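# Swap pink and yellow flowers between pegs on dryer

## Task

Exchange the pink and yellow flowers so that each ends up on the peg the other started on. No stem may be bent out of shape. At the end the dryer must still hang on its rail, and every flower must hang upside down, held by a clip on its stem.

## Robot and tools

Robot: two arms, left_arm and right_arm, each with a two-finger gripper. In the scene frame the origin is level with the table top, midway between the nominal arm bases. +z is up, +x points out over the table, and left_arm sits on the +y side. Image sides do not match arm names. Calibrated bases: left_arm at (-0.022, +0.332, +0.008) m, right_arm at (+0.007, -0.249, +0.027) m, both almost unrotated.

Frames: every hand position, quaternion, target and wrist-camera pose is given in that arm's own base frame. Fixed cameras and the table use the scene frame. The fingers point along the gripper's +z axis and open and close along its y axis. end_effector_position is the point between the finger pads, about 1 cm behind the tips.

Row layout: every command row has 16 numbers. The first 8 are left_arm: x, y, z (metres, absolute position in the left base frame), qw, qx, qy, qz (absolute orientation, w first), opening. The next 8 are the same for right_arm in its own base frame. Opening runs from -1 (closed) to +1 (fully open, 0.094 m). Both arms are always included, even if only one moves. An arm meant to stay put should get back, on every call, the exact pose from the last result before it began resting, with its current opening. Sending 0 as an opening is a real command, not 'no change'. To hold an orientation, repeat the same target quaternion rather than the drifted reported one.

execute_actions(actions, cameras): actions is a list of actions. Each action is a table of up to 15 rows, one per 1/30 s step, and a short table repeats its last row. Each target must be within 0.6 m of that gripper's current position along each gripper axis, or the action is refused for both arms. If the first action fails this check, or any action is malformed, the whole call is refused. An empty list just returns state and images. cameras picks views by name: null, omitted or ["all"] gives all, and [] gives none.

move(target, speed, blend, opening_speed, blocking, cameras): drives each gripper in a straight line from its Hand target to the given absolute pose. target is one 16-number row or a list of up to 15 rows, and there is no distance limit. speed is in m/s, from 0.002 to 4.3, default 0.25; rotation is capped at twice that value in rad/s. It can be one number or one per target. blend is a corner-rounding radius in metres for lists, default 0. opening_speed is in scale units per second, at least 0.2; use it to close gently on stems. blocking=false returns after about 0.5 s while the move keeps running, and a new move replaces it. Paths ignore obstacles and the other arm. Fast moves overshoot and hit harder. Avoid paths close to an arm's own base; go around it. The result adds a move: line with the ending (done, off_target, moving, held, fault) and limits such as paced or held. done means at rest within 10 mm and 2 degrees. Neither done nor off_target says anything about contact.

wait(seconds 0 to 10): lets time pass with the last commands held. A running move continues. stop(): brakes the running move, which needs some distance. zoom_image(camera, region [x0,y0,x1,y1] pixels, at most 504 by 504) enlarges part of the newest image from cam_head_left, cam_head_right, cam_high, cam_low, cam_left_wrist or cam_right_wrist. All cameras are 672x504. read_manual(section="licences") only returns licence text. finished_scene(scene) ends the scene for good; call it with 1 once the swap is done and stable.

Reading results: Each result lists per arm the end_effector_position, end_effector_quat_wxyz, Hand target (where the arm is actually being sent, possibly short of the command), Tool commands, joint positions, velocities and torques. Joint velocities described as within noise mean the arm has stopped. grip_measured is the finger opening on the command scale. With nothing held it can read up to 2.7 mm too wide. On a firm object it reads narrower than the object. It keeps following the command, so it will not show when contact happens. grip_effort_nm is the motor effort, negative when closing, and has an offset. Torque numbers include gravity and friction, so they are noisy evidence of contact. Reported poses can be off by a few centimetres, more at long reach. Friction can also leave the gripper a few centimetres from its commanded pose.

Controller: each step clips the commanded orientation to within 40 degrees of the measured one, so large turns need several commands. A very small move may not start. The clearance check may hold back commands that bring the arms together, but it does not prevent gripper-to-gripper or wrist-camera contact.

Cautions: never let a flower, the dryer or anything else fall off the table. Never release a part while it is moving. Do not push hard, slam, or hit fixed or heavy things. Do not let the arms collide or pinch each other's fingers; that can fail the scene. Close slowly on stems so they are not crushed or bent. To let go, command an opening well above grip_measured. Motors heat up when holding loads, staying stretched out or pressing toward an unreachable pose. A MOTOR HOT line appears at 85 °C. At 100 °C that arm drops what it holds and stops for 30 s or more, and this can happen with no warning. Thinking time runs the scene clock. Occasional disturbances may nudge loose objects.

Each tool is called after "Request:" as name(argument=value, ...) on one line, values as JSON.

## Session

Request:
execute_actions(actions=[])

Scene clock: 0.00 s.
left_arm: end_effector_position=(+0.1176, -0.1482, +0.2199) grip_measured=+1.000 grip_effort_nm=n/a end_effector_quat_wxyz=(+0.270, -0.107, +0.956, -0.049) | right_arm: end_effector_position=(+0.3031, +0.3982, +0.3663) grip_measured=+1.000 grip_effort_nm=n/a end_effector_quat_wxyz=(+0.418, -0.457, +0.783, -0.058)
Joint positions: left_arm=[-1.387 0.619 0.711 -1.51 -0.536 -1.568 0.094] | right_arm=[1.094 1.233 1.294 -0.896 0.519 -0.165 0.094]
Joint velocities: within noise
Joint torques (N m): no reading
Heat: left arm: hottest elbow 36 °C; right arm: hottest elbow 30 °C.
Hand target: left_arm +0.1187, -0.1539, +0.2324; +0.271, -0.111, +0.954, -0.064 | right_arm +0.3052, +0.4023, +0.3795; +0.428, -0.451, +0.781, -0.052
Tool commands: left_gripper/opening=+1.0 right_gripper/opening=+1.0
camera_calibration:
cam_left_wrist: T_world_to_cam=[[0.169781, -0.975453, 0.140235, -0.195464], [-0.977432, -0.184832, -0.102297, 0.147845], [0.125705, -0.119702, -0.98482, 0.276438], [0, 0, 0, 1]] pos_world=[0.142945, -0.13025, 0.314776]
cam_right_wrist: T_world_to_cam=[[0.672679, -0.567948, 0.474276, -0.152488], [-0.499993, -0.821387, -0.274462, 0.61944], [0.545444, -0.0525098, -0.836501, 0.250795], [0, 0, 0, 1]] pos_world=[0.275497, 0.435364, 0.452125]

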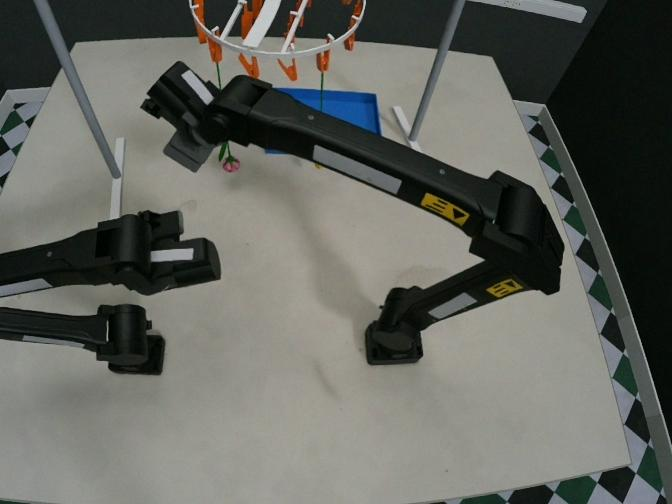

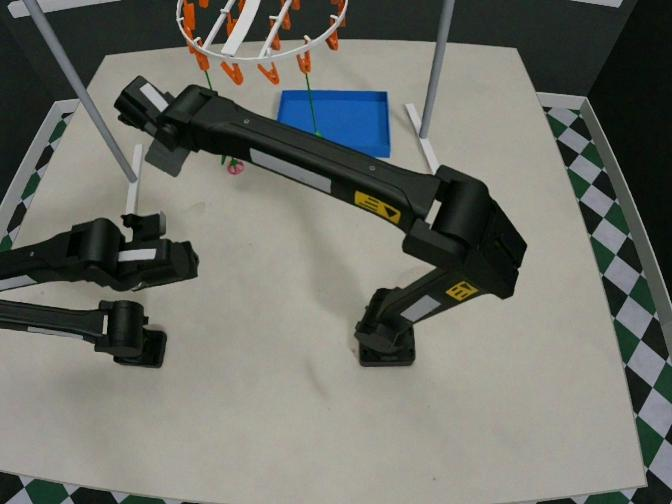

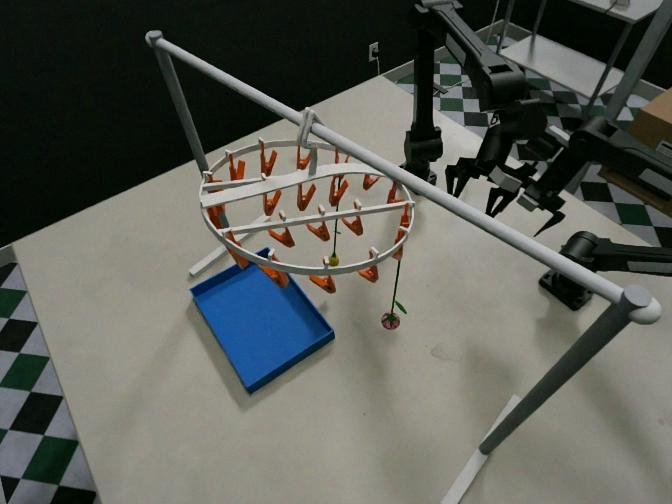

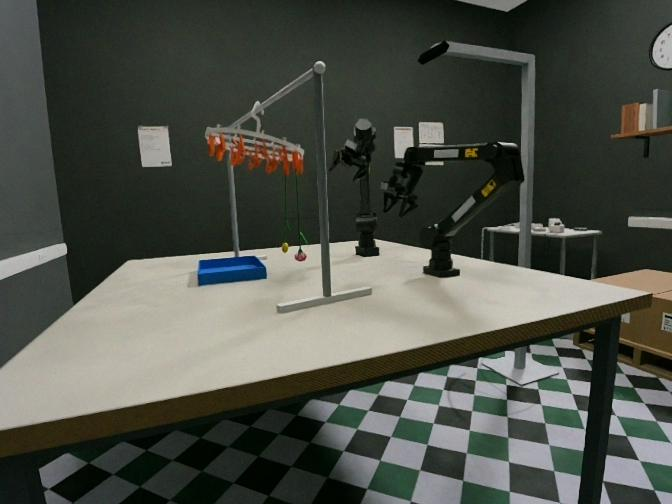

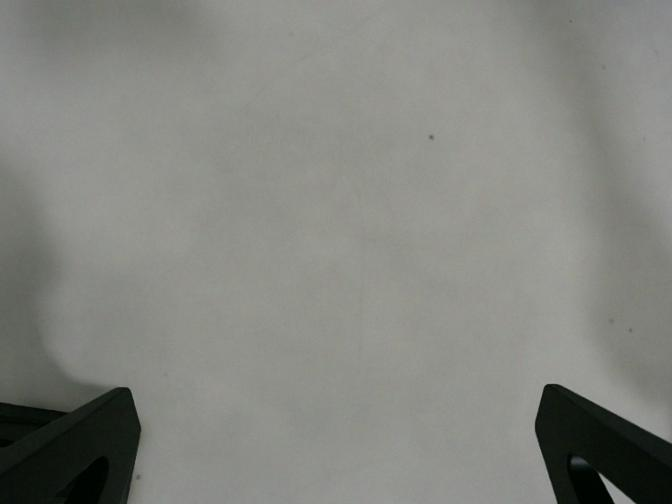

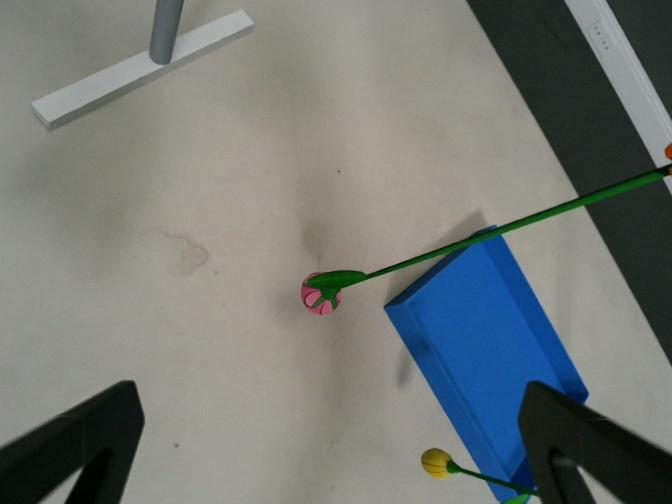

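Request:
move(target=[0.28,-0.08,0.25,0.683,0.183,0.683,-0.183,0,0.30,0.41,0.44,0.701,0.0923,0.701,-0.0923,0.2], speed=0.25)

Scene clock: 30.00 s.
left_arm: end_effector_position=(+0.2777, -0.0828, +0.2474) grip_measured=+0.002 grip_effort_nm=-0.120 end_effector_quat_wxyz=(+0.678, +0.185, +0.686, -0.187) | right_arm: end_effector_position=(+0.3017, +0.3999, +0.4251) grip_measured=+0.201 grip_effort_nm=-0.076 end_effector_quat_wxyz=(+0.696, +0.081, +0.705, -0.110)
Joint positions: left_arm=[0.046 0.267 0.147 0.108 0.577 0 0.047] | right_arm=[1.28 1.391 1.234 -0.245 1.551 0.36 0.056]
Joint velocities: within noise
Joint torques (N m): left_arm=[3.43 2.78 9.02 2.92 0.13 0.06] | right_arm=[1.61 -11.69 11.7 1.91 0.39 0]
Heat: left arm: hottest elbow 43 °C; right arm: hottest elbow 35 °C.
Hand target: left_arm +0.2798, -0.0800, +0.2499; +0.683, +0.183, +0.683, -0.183 | right_arm +0.2995, +0.4092, +0.4398; +0.699, +0.093, +0.703, -0.093
Off the commanded pose: left_arm 0.004 m, 1 deg | right_arm 0.018 m, 3 deg.
move: off_target (right_arm)
camera_calibration:
cam_left_wrist: T_world_to_cam=[[-0.502442, -0.864579, -0.00740372, 0.0696307], [-0.368476, 0.221867, -0.902774, 0.381879], [0.782162, -0.450863, -0.430052, -0.0556932], [0, 0, 0, 1]] pos_world=[0.21926, -0.0496351, 0.321315]
cam_right_wrist: T_world_to_cam=[[-0.262807, -0.963493, 0.0511342, 0.441732], [-0.420097, 0.0665559, -0.905035, 0.5252], [0.868591, -0.25933, -0.422252, 0.110012], [0, 0, 0, 1]] pos_world=[0.24117, 0.41918, 0.49919]

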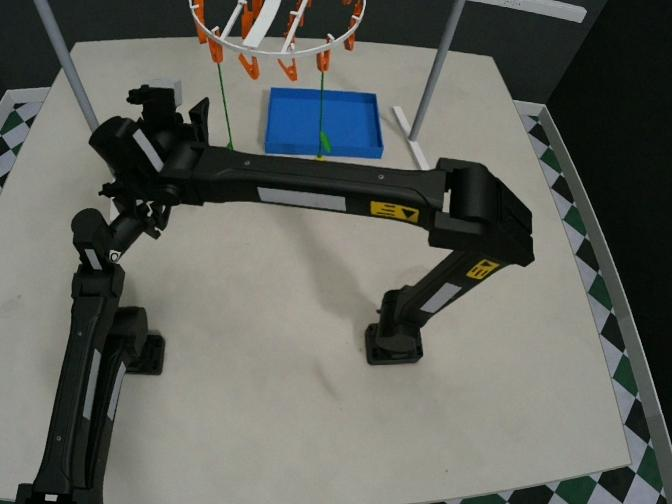

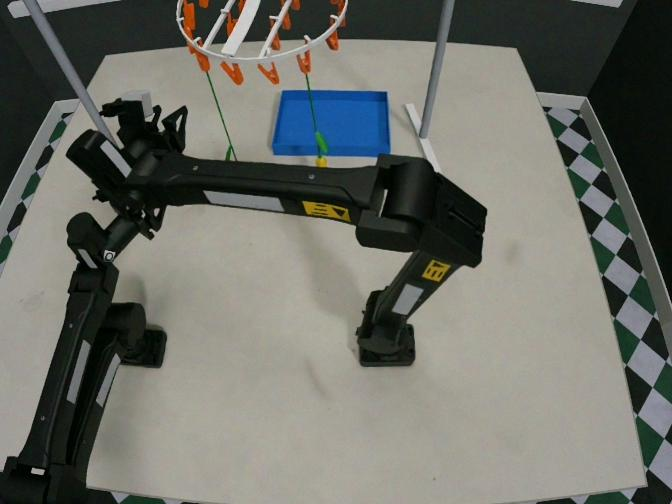

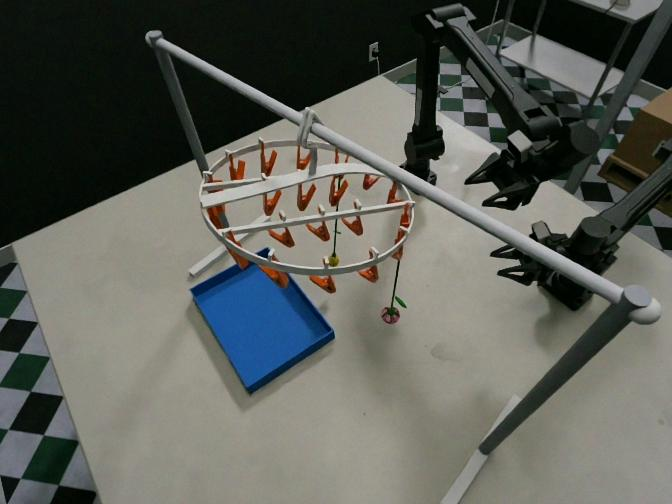

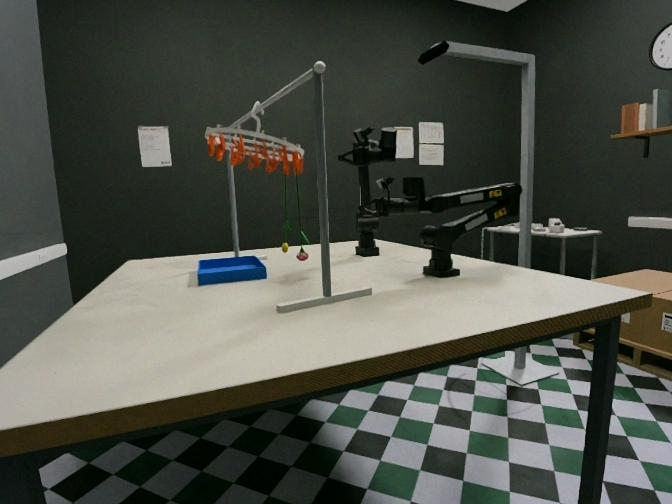

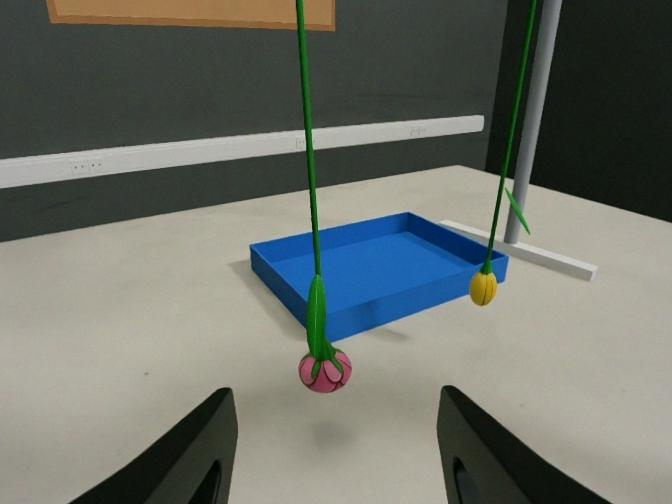

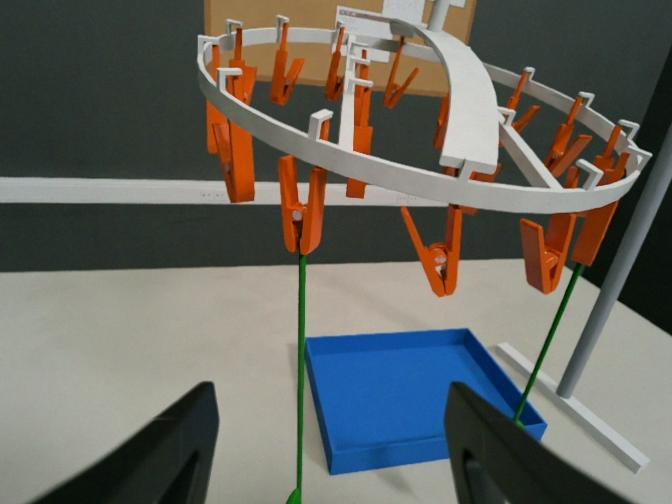

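Request:
move(target=[0.425,-0.153,0.275,0.683,0.183,0.683,-0.183,0,0.410,0.390,0.445,0.7032,0.0739,0.7032,-0.0739,0.2], speed=0.2)

Request:
zoom_image(camera="cam_right_wrist", region=[220, 170, 420, 320])

Scene clock: 41.07 s.
left_arm: end_effector_position=(+0.4095, -0.1445, +0.2434) grip_measured=+0.002 grip_effort_nm=-0.125 end_effector_quat_wxyz=(+0.660, +0.179, +0.707, -0.181) | right_arm: end_effector_position=(+0.4041, +0.3863, +0.4405) grip_measured=+0.201 grip_effort_nm=-0.081 end_effector_quat_wxyz=(+0.701, +0.071, +0.706, -0.073)
Joint positions: left_arm=[-0.222 1.035 0.385 0.582 0.293 0 0.047] | right_arm=[1.066 1.422 1.234 0.163 1.271 0.02 0.056]
Joint velocities: within noise
Joint torques (N m): left_arm=[1.79 -3.08 11.47 3.08 -0.06 0.04] | right_arm=[0.09 -11.99 10.39 2.22 -0.05 -0.12]
Heat: left arm: hottest elbow 46 °C; right arm: hottest elbow 39 °C.
Hand target: left_arm +0.4225, -0.1522, +0.2751; +0.683, +0.183, +0.683, -0.183 | right_arm +0.4098, +0.3899, +0.4449; +0.703, +0.074, +0.704, -0.074
Off the commanded pose: left_arm 0.036 m, 4 deg | right_arm 0.008 m, 1 deg.
move: off_target (left_arm)
camera_calibration:
cam_left_wrist: T_world_to_cam=[[-0.488364, -0.872625, 0.00514117, 0.0725369], [-0.419853, 0.229798, -0.878018, 0.456678], [0.764999, -0.430951, -0.4786, -0.166666], [0, 0, 0, 1]] pos_world=[0.354661, -0.113471, 0.320832]
cam_right_wrist: T_world_to_cam=[[-0.198139, -0.980097, 0.0122818, 0.452165], [-0.416077, 0.0727567, -0.906414, 0.579579], [0.88748, -0.184706, -0.422212, -0.0124125], [0, 0, 0, 1]] pos_world=[0.341757, 0.398705, 0.514544]

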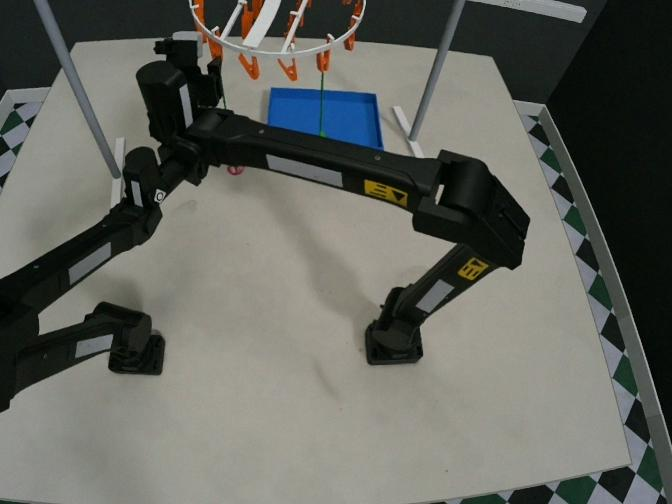

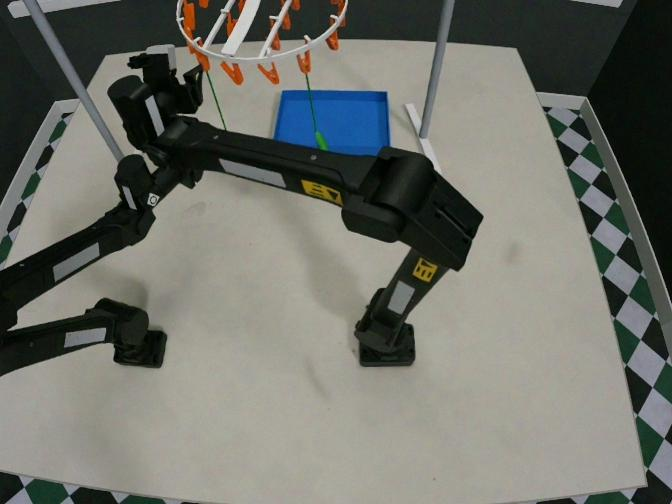

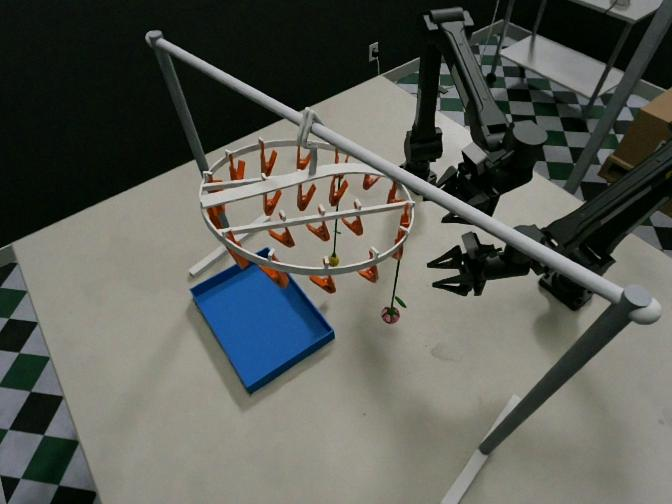

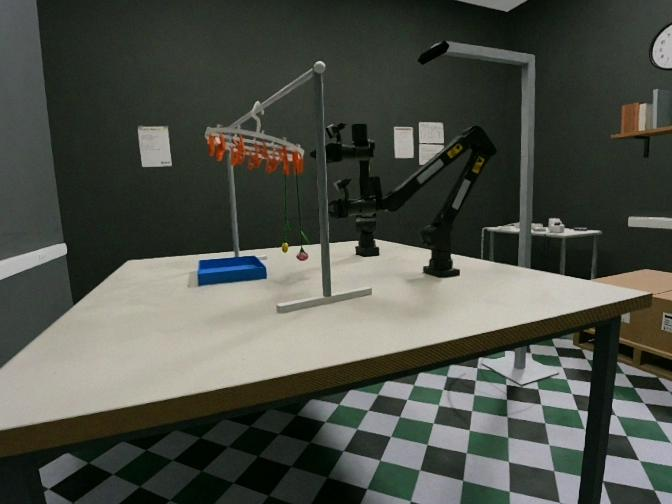

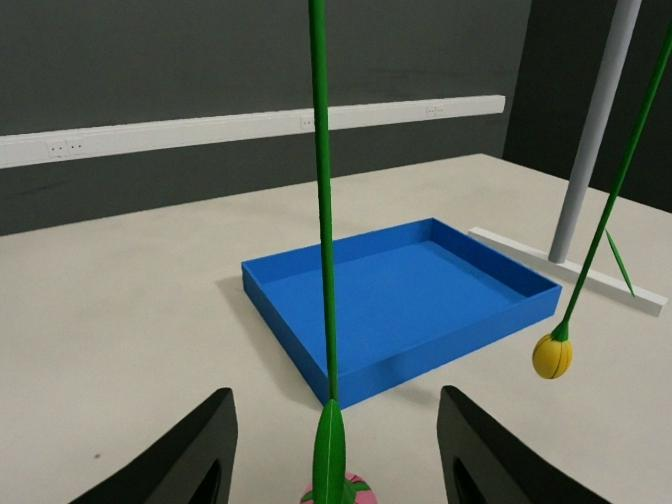

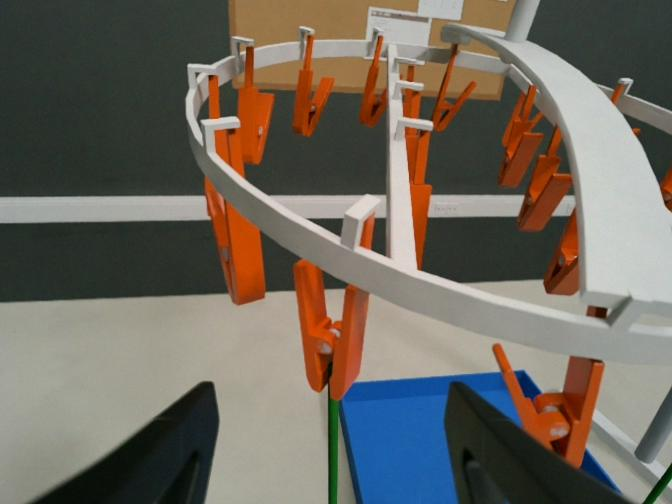

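Scaled by 2.520 from the camera's 672x504 image, which has a finer 960x720 frame.

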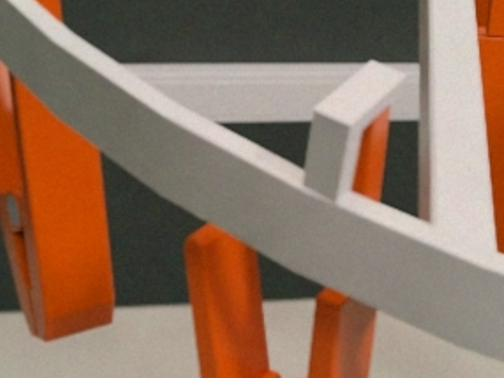

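Request:
move(target=[0.496,-0.190,0.293,0.7122,0.1749,0.6526,-0.1908,0,0.457,0.384,0.438,0.7032,0.0739,0.7032,-0.0739,0.2], speed=0.12, cameras=["cam_left_wrist","cam_right_wrist","cam_high"])

Scene clock: 45.43 s.
left_arm: end_effector_position=(+0.4818, -0.1800, +0.2652) grip_measured=+0.002 grip_effort_nm=-0.120 end_effector_quat_wxyz=(+0.692, +0.176, +0.676, -0.184) | right_arm: end_effector_position=(+0.4475, +0.3788, +0.4148) grip_measured=+0.201 grip_effort_nm=-0.071 end_effector_quat_wxyz=(+0.694, +0.059, +0.712, -0.084)
Joint positions: left_arm=[-0.277 1.296 0.567 0.755 0.237 -0.011 0.047] | right_arm=[0.982 1.475 1.234 0.184 1.185 0.015 0.056]
Joint velocities: within noise
Joint torques (N m): left_arm=[1.73 -6.12 10.86 3.03 -0.09 -0.04] | right_arm=[-0.21 -13.22 12.86 2.24 -0.02 -0.11]
Heat: left arm: hottest elbow 46 °C; right arm: hottest elbow 40 °C.
Hand target: left_arm +0.4938, -0.1893, +0.2928; +0.712, +0.175, +0.653, -0.191 | right_arm +0.4557, +0.3829, +0.4377; +0.703, +0.074, +0.703, -0.074
Off the commanded pose: left_arm 0.033 m, 4 deg | right_arm 0.026 m, 2 deg.
move: off_target (left_arm, right_arm)
camera_calibration:
cam_left_wrist: T_world_to_cam=[[-0.487302, -0.873191, -0.00858195, 0.079755], [-0.343534, 0.200733, -0.917437, 0.482769], [0.802821, -0.444121, -0.397788, -0.268859], [0, 0, 0, 1]] pos_world=[0.420558, -0.146672, 0.336646]
cam_right_wrist: T_world_to_cam=[[-0.195677, -0.979584, 0.0461136, 0.438377], [-0.434842, 0.0445228, -0.899405, 0.591084], [0.87899, -0.196045, -0.434676, -0.0500027], [0, 0, 0, 1]] pos_world=[0.38676, 0.393308, 0.489674]
Images, in order (width x height): cam_high 672x504, cam_left_wrist 672x504, cam_right_wrist 672x504.

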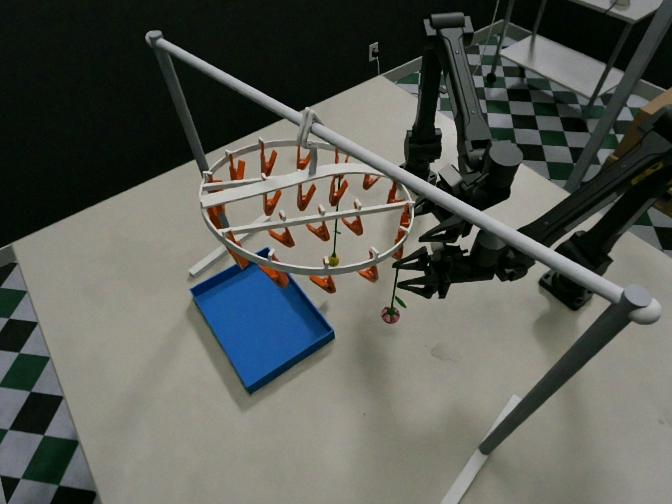

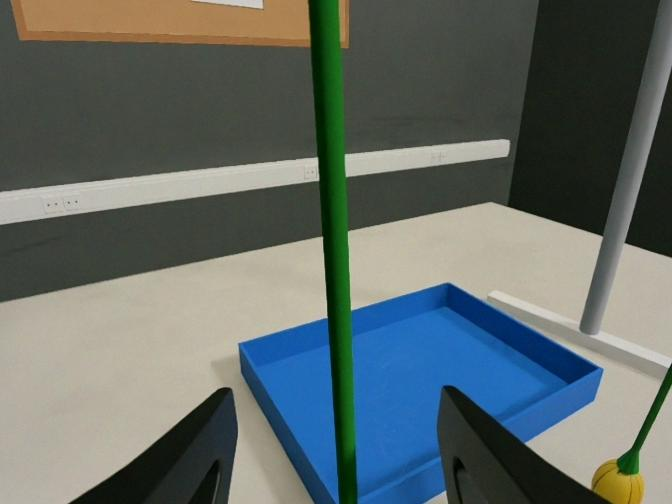

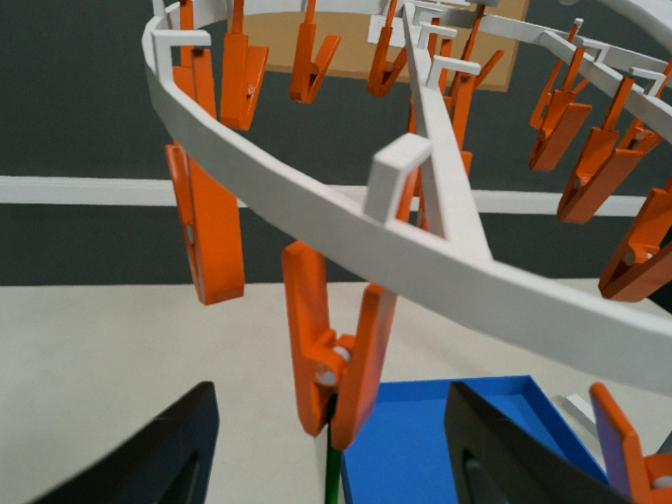

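Request:
move(target=[0.503,-0.194,0.296,0.7122,0.1749,0.6526,-0.1908,0,0.459,0.385,0.457,0.7032,0.0739,0.7032,-0.0739,0.2], speed=0.12, cameras=["cam_left_wrist","cam_right_wrist","cam_high"])

Request:
zoom_image(camera="cam_high", region=[340, 180, 460, 300])

Scene clock: 50.00 s.
left_arm: end_effector_position=(+0.4894, -0.1838, +0.2705) grip_measured=+0.002 grip_effort_nm=-0.120 end_effector_quat_wxyz=(+0.695, +0.175, +0.672, -0.184) | right_arm: end_effector_position=(+0.4496, +0.3819, +0.4318) grip_measured=+0.201 grip_effort_nm=-0.076 end_effector_quat_wxyz=(+0.697, +0.063, +0.710, -0.079)
Joint positions: left_arm=[-0.282 1.312 0.592 0.755 0.232 -0.012 0.047] | right_arm=[0.981 1.475 1.273 0.162 1.182 0.012 0.056]
Joint velocities: within noise
Joint torques (N m): left_arm=[1.73 -6.24 10.91 2.71 -0.08 -0.05] | right_arm=[-0.26 -13.8 13.37 1.29 -0.04 -0.11]
Heat: left arm: hottest elbow 47 °C; right arm: hottest elbow 42 °C.
Hand target: left_arm +0.5011, -0.1933, +0.2961; +0.712, +0.175, +0.652, -0.191 | right_arm +0.4577, +0.3837, +0.4566; +0.704, +0.074, +0.703, -0.074
Off the commanded pose: left_arm 0.031 m, 3 deg | right_arm 0.027 m, 2 deg.
move: off_target (left_arm, right_arm)
camera_calibration:
cam_left_wrist: T_world_to_cam=[[-0.486915, -0.873395, -0.00976595, 0.0803576], [-0.335855, 0.197536, -0.920967, 0.487613], [0.806297, -0.445153, -0.389517, -0.278636], [0, 0, 0, 1]] pos_world=[0.427558, -0.150173, 0.341327]
cam_right_wrist: T_world_to_cam=[[-0.193724, -0.980477, 0.0336907, 0.445924], [-0.427008, 0.0533518, -0.902673, 0.601728], [0.883253, -0.189256, -0.429007, -0.05076], [0, 0, 0, 1]] pos_world=[0.388163, 0.395508, 0.506364]
Images, in order (width x height): cam_high 672x504, cam_left_wrist 672x504, cam_right_wrist 672x504.

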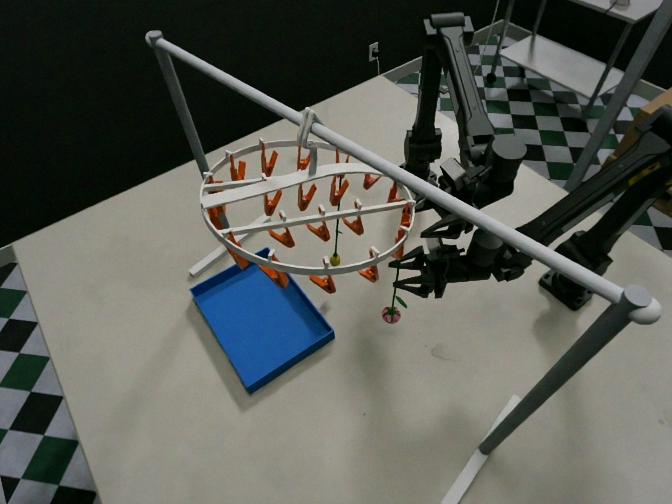

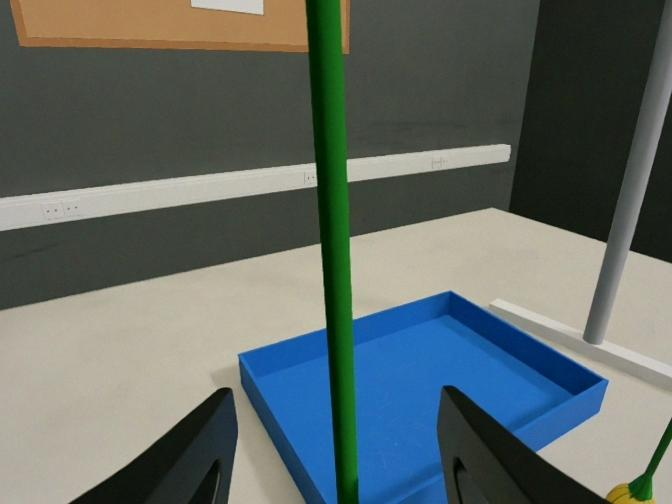

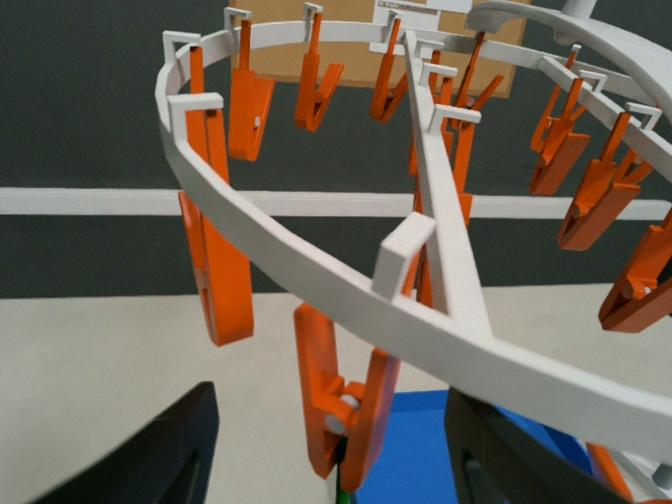

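Scaled by 4.200 from the camera's 672x504 image, which has a finer 960x720 frame.

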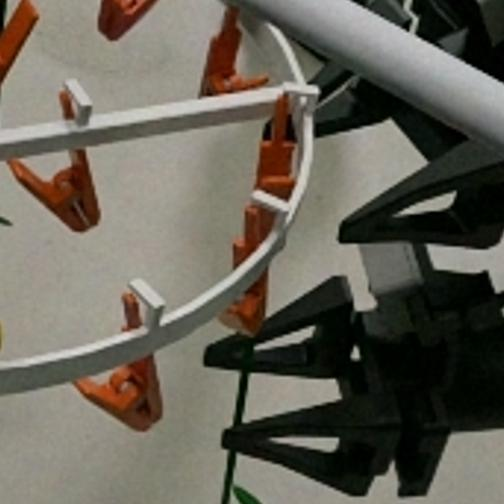

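Request:
move(target=[0.503,-0.194,0.296,0.7122,0.1749,0.6526,-0.1908,-1,0.460,0.380,0.458,0.7032,0.0739,0.7032,-0.0739,0.1], opening_speed=1.2, cameras=["cam_left_wrist","cam_right_wrist","cam_high"])

Scene clock: 53.67 s.
left_arm: end_effector_position=(+0.4895, -0.1840, +0.2705) grip_measured=-0.945 grip_effort_nm=-0.984 end_effector_quat_wxyz=(+0.695, +0.175, +0.672, -0.184) | right_arm: end_effector_position=(+0.4526, +0.3798, +0.4313) grip_measured=+0.101 grip_effort_nm=-0.071 end_effector_quat_wxyz=(+0.697, +0.062, +0.710, -0.080)
Joint positions: left_arm=[-0.282 1.313 0.593 0.755 0.232 -0.012 0.003] | right_arm=[0.974 1.475 1.273 0.159 1.176 0.012 0.052]
Joint velocities: within noise
Joint torques (N m): left_arm=[1.73 -6.24 10.91 2.7 -0.07 -0.04] | right_arm=[-0.21 -14.62 12.88 1.33 -0.04 -0.09]
Heat: left arm: hottest elbow 47 °C; right arm: hottest elbow 43 °C.
Hand target: left_arm +0.5011, -0.1934, +0.2960; +0.712, +0.175, +0.653, -0.191 | right_arm +0.4588, +0.3788, +0.4577; +0.704, +0.074, +0.703, -0.074
Off the commanded pose: left_arm 0.031 m, 3 deg | right_arm 0.028 m, 2 deg.
move: off_target (left_arm, right_arm)
camera_calibration:
cam_left_wrist: T_world_to_cam=[[-0.486879, -0.87342, -0.00930112, 0.0800535], [-0.336085, 0.197154, -0.920965, 0.487727], [0.806223, -0.445272, -0.389533, -0.278787], [0, 0, 0, 1]] pos_world=[0.427658, -0.150373, 0.341328]
cam_right_wrist: T_world_to_cam=[[-0.194004, -0.98031, 0.036795, 0.443167], [-0.428901, 0.0510277, -0.901909, 0.604107], [0.882273, -0.190756, -0.430356, -0.05246], [0, 0, 0, 1]] pos_world=[0.391363, 0.393608, 0.505967]
Images, in order (width x height): cam_high 672x504, cam_left_wrist 672x504, cam_right_wrist 672x504.

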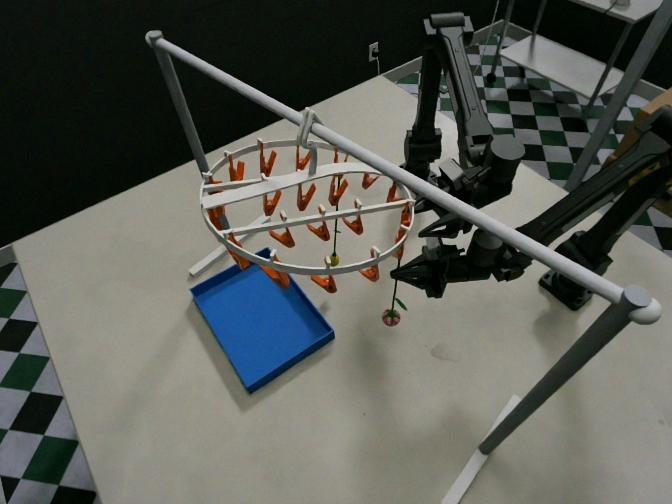

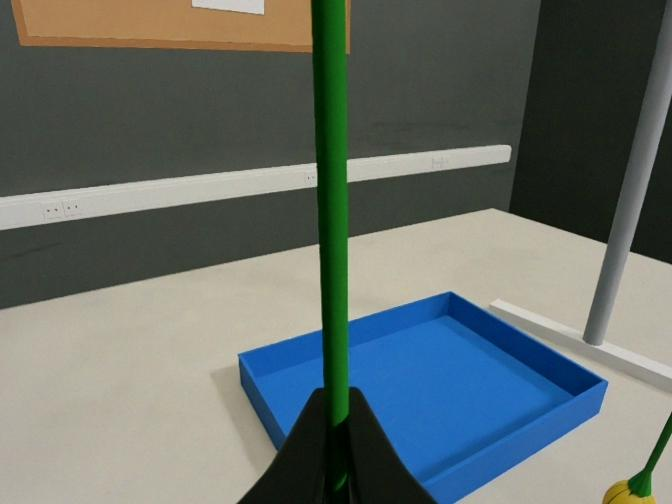

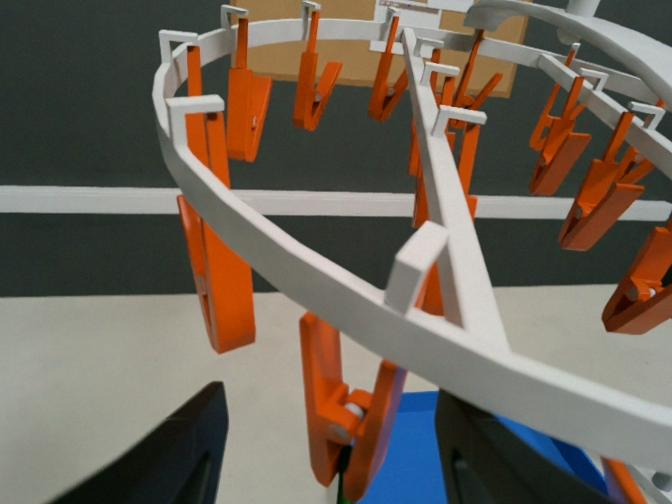

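Request:
move(target=[[0.503,-0.194,0.296,0.7122,0.1749,0.6526,-0.1908,-1,0.460,0.374,0.458,0.7032,0.0739,0.7032,-0.0739,0.1],[0.503,-0.194,0.296,0.7122,0.1749,0.6526,-0.1908,-1,0.460,0.374,0.458,0.7032,0.0739,0.7032,-0.0739,-0.72]], opening_speed=0.4, cameras=["cam_left_wrist","cam_right_wrist","cam_high"])

Request:
zoom_image(camera="cam_right_wrist", region=[270, 364, 410, 504])

Scene clock: 58.97 s.
left_arm: end_effector_position=(+0.4895, -0.1838, +0.2705) grip_measured=-0.948 grip_effort_nm=-1.062 end_effector_quat_wxyz=(+0.695, +0.174, +0.673, -0.185) | right_arm: end_effector_position=(+0.4557, +0.3774, +0.4314) grip_measured=-0.718 grip_effort_nm=-0.081 end_effector_quat_wxyz=(+0.696, +0.062, +0.710, -0.081)
Joint positions: left_arm=[-0.282 1.313 0.593 0.755 0.231 -0.014 0.002] | right_arm=[0.967 1.475 1.273 0.158 1.169 0.012 0.013]
Joint velocities: within noise
Joint torques (N m): left_arm=[1.73 -6.36 10.89 2.71 -0.04 -0.03] | right_arm=[-0.26 -15.5 11.97 1.35 -0.03 -0.1]
Heat: left arm: hottest elbow 47 °C; right arm: hottest elbow 45 °C.
Hand target: left_arm +0.5011, -0.1933, +0.2961; +0.712, +0.175, +0.653, -0.191 | right_arm +0.4592, +0.3731, +0.4576; +0.703, +0.074, +0.703, -0.074
Off the commanded pose: left_arm 0.031 m, 3 deg | right_arm 0.027 m, 2 deg.
move: off_target (left_arm, right_arm); target 2's new opening was sent with right_arm's hand 0.028 m and 2 deg from that target
camera_calibration:
cam_left_wrist: T_world_to_cam=[[-0.486341, -0.873738, -0.00742543, 0.0793576], [-0.337064, 0.195444, -0.920972, 0.487887], [0.806139, -0.445403, -0.389558, -0.278754], [0, 0, 0, 1]] pos_world=[0.427758, -0.150175, 0.341329]
cam_right_wrist: T_world_to_cam=[[-0.194765, -0.980165, 0.036651, 0.441727], [-0.429131, 0.0515513, -0.90177, 0.605464], [0.881994, -0.191361, -0.43066, -0.0551085], [0, 0, 0, 1]] pos_world=[0.394462, 0.391208, 0.506066]
Images, in order (width x height): cam_high 672x504, cam_left_wrist 672x504, cam_right_wrist 672x504.

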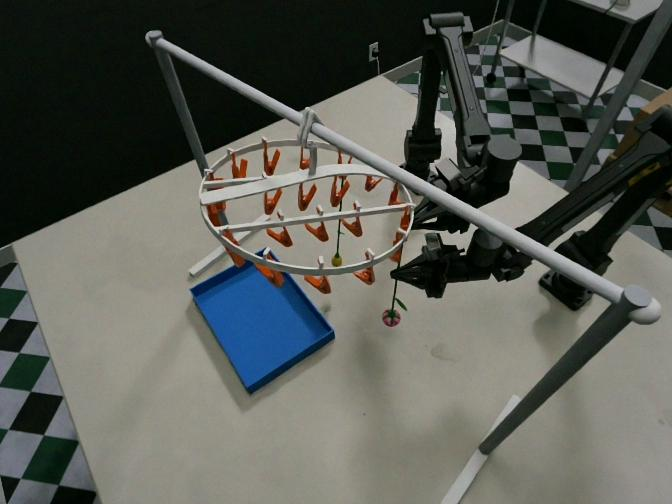

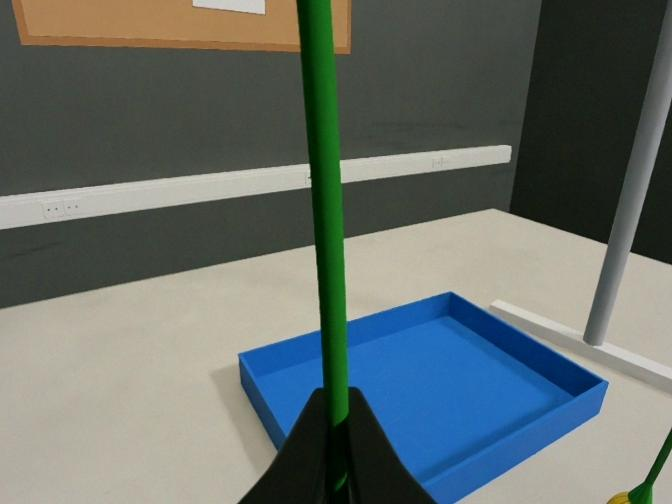

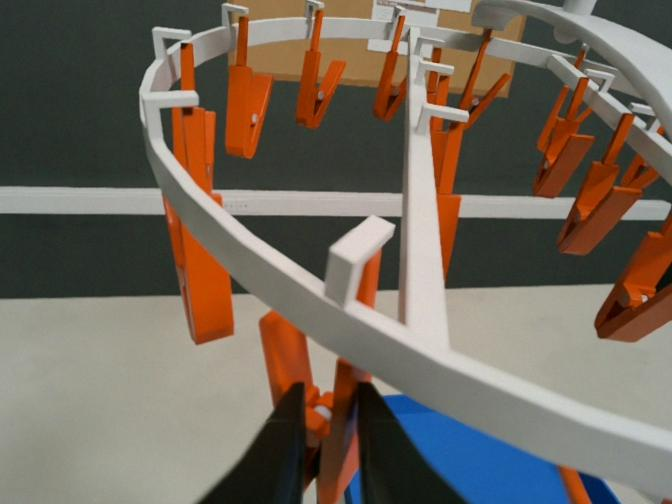

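Scaled by 3.600 from the camera's 672x504 image, which has a finer 960x720 frame.

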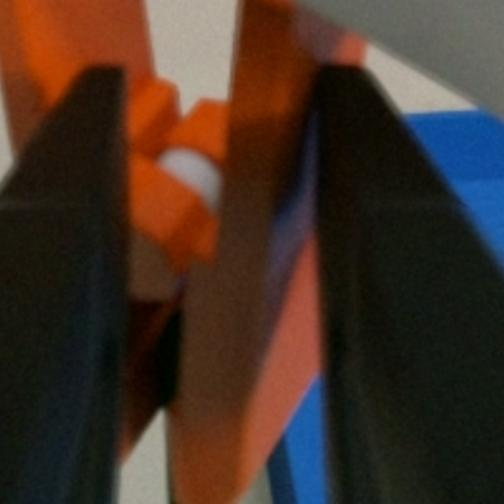

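Request:
move(target=[0.503,-0.194,0.296,0.7122,0.1749,0.6526,-0.1908,-1,0.460,0.374,0.458,0.7032,0.0739,0.7032,-0.0739,0.1], opening_speed=0.8, cameras=["cam_right_wrist","cam_high"])

Request:
zoom_image(camera="cam_high", region=[340, 180, 460, 300])

Scene clock: 64.43 s.
left_arm: end_effector_position=(+0.4895, -0.1838, +0.2705) grip_measured=-0.948 grip_effort_nm=-1.062 end_effector_quat_wxyz=(+0.695, +0.174, +0.673, -0.185) | right_arm: end_effector_position=(+0.4555, +0.3773, +0.4319) grip_measured=+0.098 grip_effort_nm=0.081 end_effector_quat_wxyz=(+0.697, +0.062, +0.710, -0.080)
Joint positions: left_arm=[-0.282 1.313 0.593 0.755 0.231 -0.015 0.002] | right_arm=[0.967 1.473 1.273 0.157 1.168 0.012 0.052]
Joint velocities: within noise
Joint torques (N m): left_arm=[1.85 -6.3 10.89 2.7 -0.05 -0.02] | right_arm=[-0.21 -15.27 11.97 1.37 0 -0.1]
Heat: left arm: hottest elbow 47 °C; right arm: hottest elbow 46 °C.
Hand target: left_arm +0.5011, -0.1933, +0.2961; +0.712, +0.175, +0.652, -0.191 | right_arm +0.4591, +0.3731, +0.4577; +0.703, +0.074, +0.703, -0.074
Off the commanded pose: left_arm 0.031 m, 3 deg | right_arm 0.027 m, 2 deg.
move: off_target (left_arm, right_arm)
camera_calibration:
cam_right_wrist: T_world_to_cam=[[-0.193692, -0.98039, 0.0363167, 0.441309], [-0.429023, 0.0513537, -0.901833, 0.605906], [0.882283, -0.190258, -0.430557, -0.0553536], [0, 0, 0, 1]] pos_world=[0.394263, 0.391008, 0.506566]
Images, in order (width x height): cam_high 672x504, cam_right_wrist 672x504.

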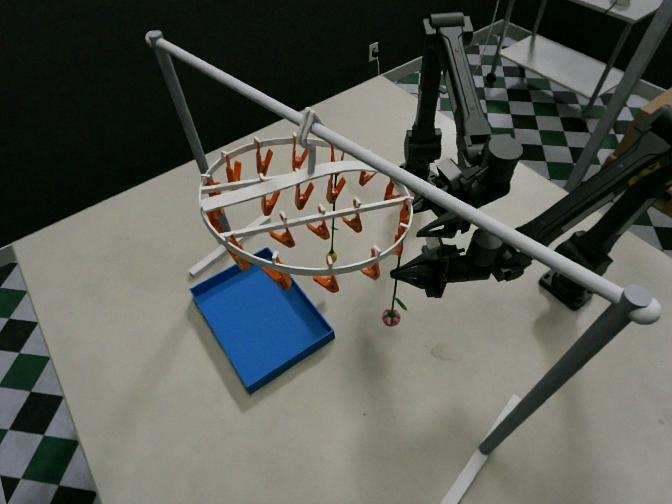

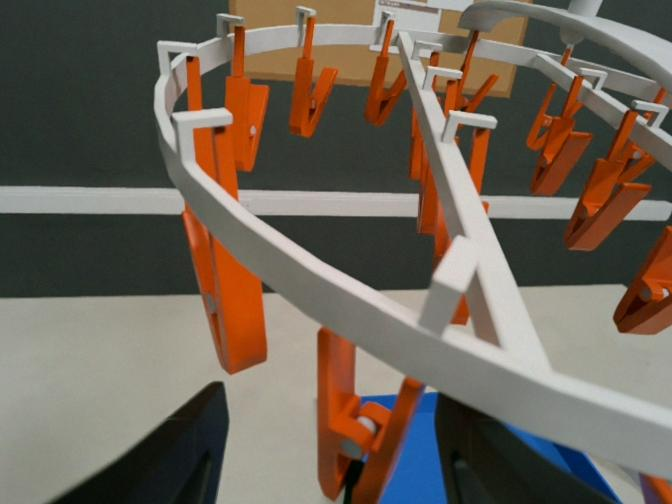

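Scaled by 4.200 from the camera's 672x504 image, which has a finer 960x720 frame.

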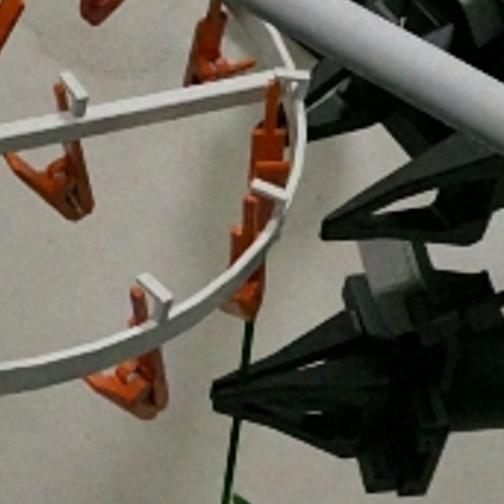

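Request:
move(target=[0.503,-0.194,0.296,0.7122,0.1749,0.6526,-0.1908,-1,0.465,0.362,0.457,0.7032,0.0739,0.7032,-0.0739,0.1], speed=0.1, cameras=["cam_right_wrist","cam_high"])

Request:
zoom_image(camera="cam_high", region=[340, 180, 460, 300])

Scene clock: 72.10 s.
left_arm: end_effector_position=(+0.4905, -0.1843, +0.2730) grip_measured=-0.948 grip_effort_nm=-1.067 end_effector_quat_wxyz=(+0.697, +0.174, +0.671, -0.185) | right_arm: end_effector_position=(+0.4613, +0.3716, +0.4357) grip_measured=+0.099 grip_effort_nm=0.076 end_effector_quat_wxyz=(+0.698, +0.062, +0.710, -0.076)
Joint positions: left_arm=[-0.282 1.313 0.597 0.755 0.231 -0.015 0.002] | right_arm=[0.95 1.466 1.273 0.157 1.145 0.012 0.052]
Joint velocities: within noise
Joint torques (N m): left_arm=[1.85 -6.24 10.63 2.7 -0.05 -0.02] | right_arm=[-0.5 -16.15 10.55 1.48 0.02 -0.09]
Heat: left arm: hottest elbow 48 °C; right arm: hottest elbow 47 °C.
Hand target: left_arm +0.5014, -0.1934, +0.2960; +0.712, +0.175, +0.653, -0.191 | right_arm +0.4644, +0.3618, +0.4568; +0.703, +0.074, +0.703, -0.074
Off the commanded pose: left_arm 0.028 m, 3 deg | right_arm 0.024 m, 2 deg.
move: off_target (left_arm, right_arm)
camera_calibration:
cam_right_wrist: T_world_to_cam=[[-0.188573, -0.981601, 0.0299943, 0.437501], [-0.426556, 0.0543577, -0.902826, 0.610166], [0.884585, -0.183043, -0.428958, -0.0643224], [0, 0, 0, 1]] pos_world=[0.39967, 0.38451, 0.51016]
Images, in order (width x height): cam_high 672x504, cam_right_wrist 672x504.

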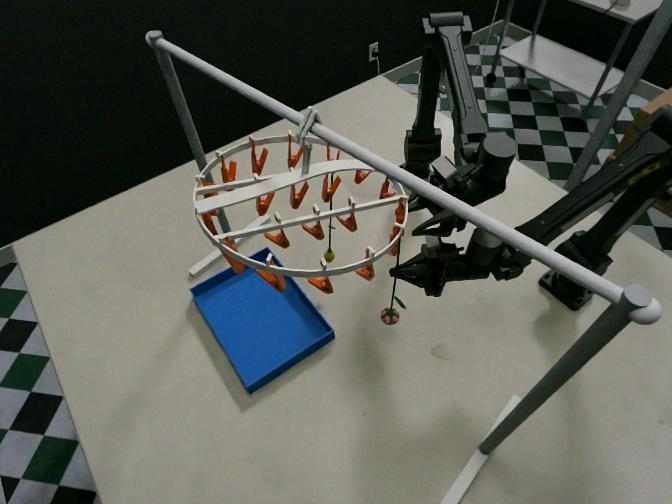

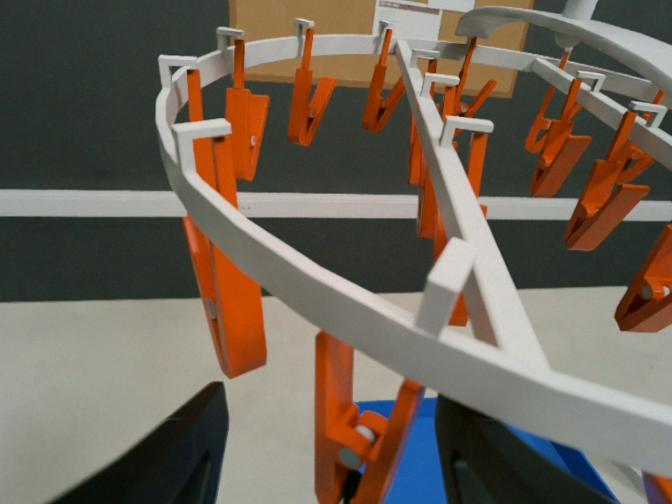

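Scaled by 4.200 from the camera's 672x504 image, which has a finer 960x720 frame.

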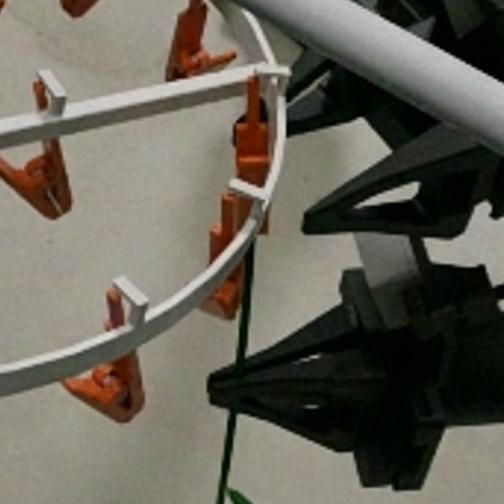

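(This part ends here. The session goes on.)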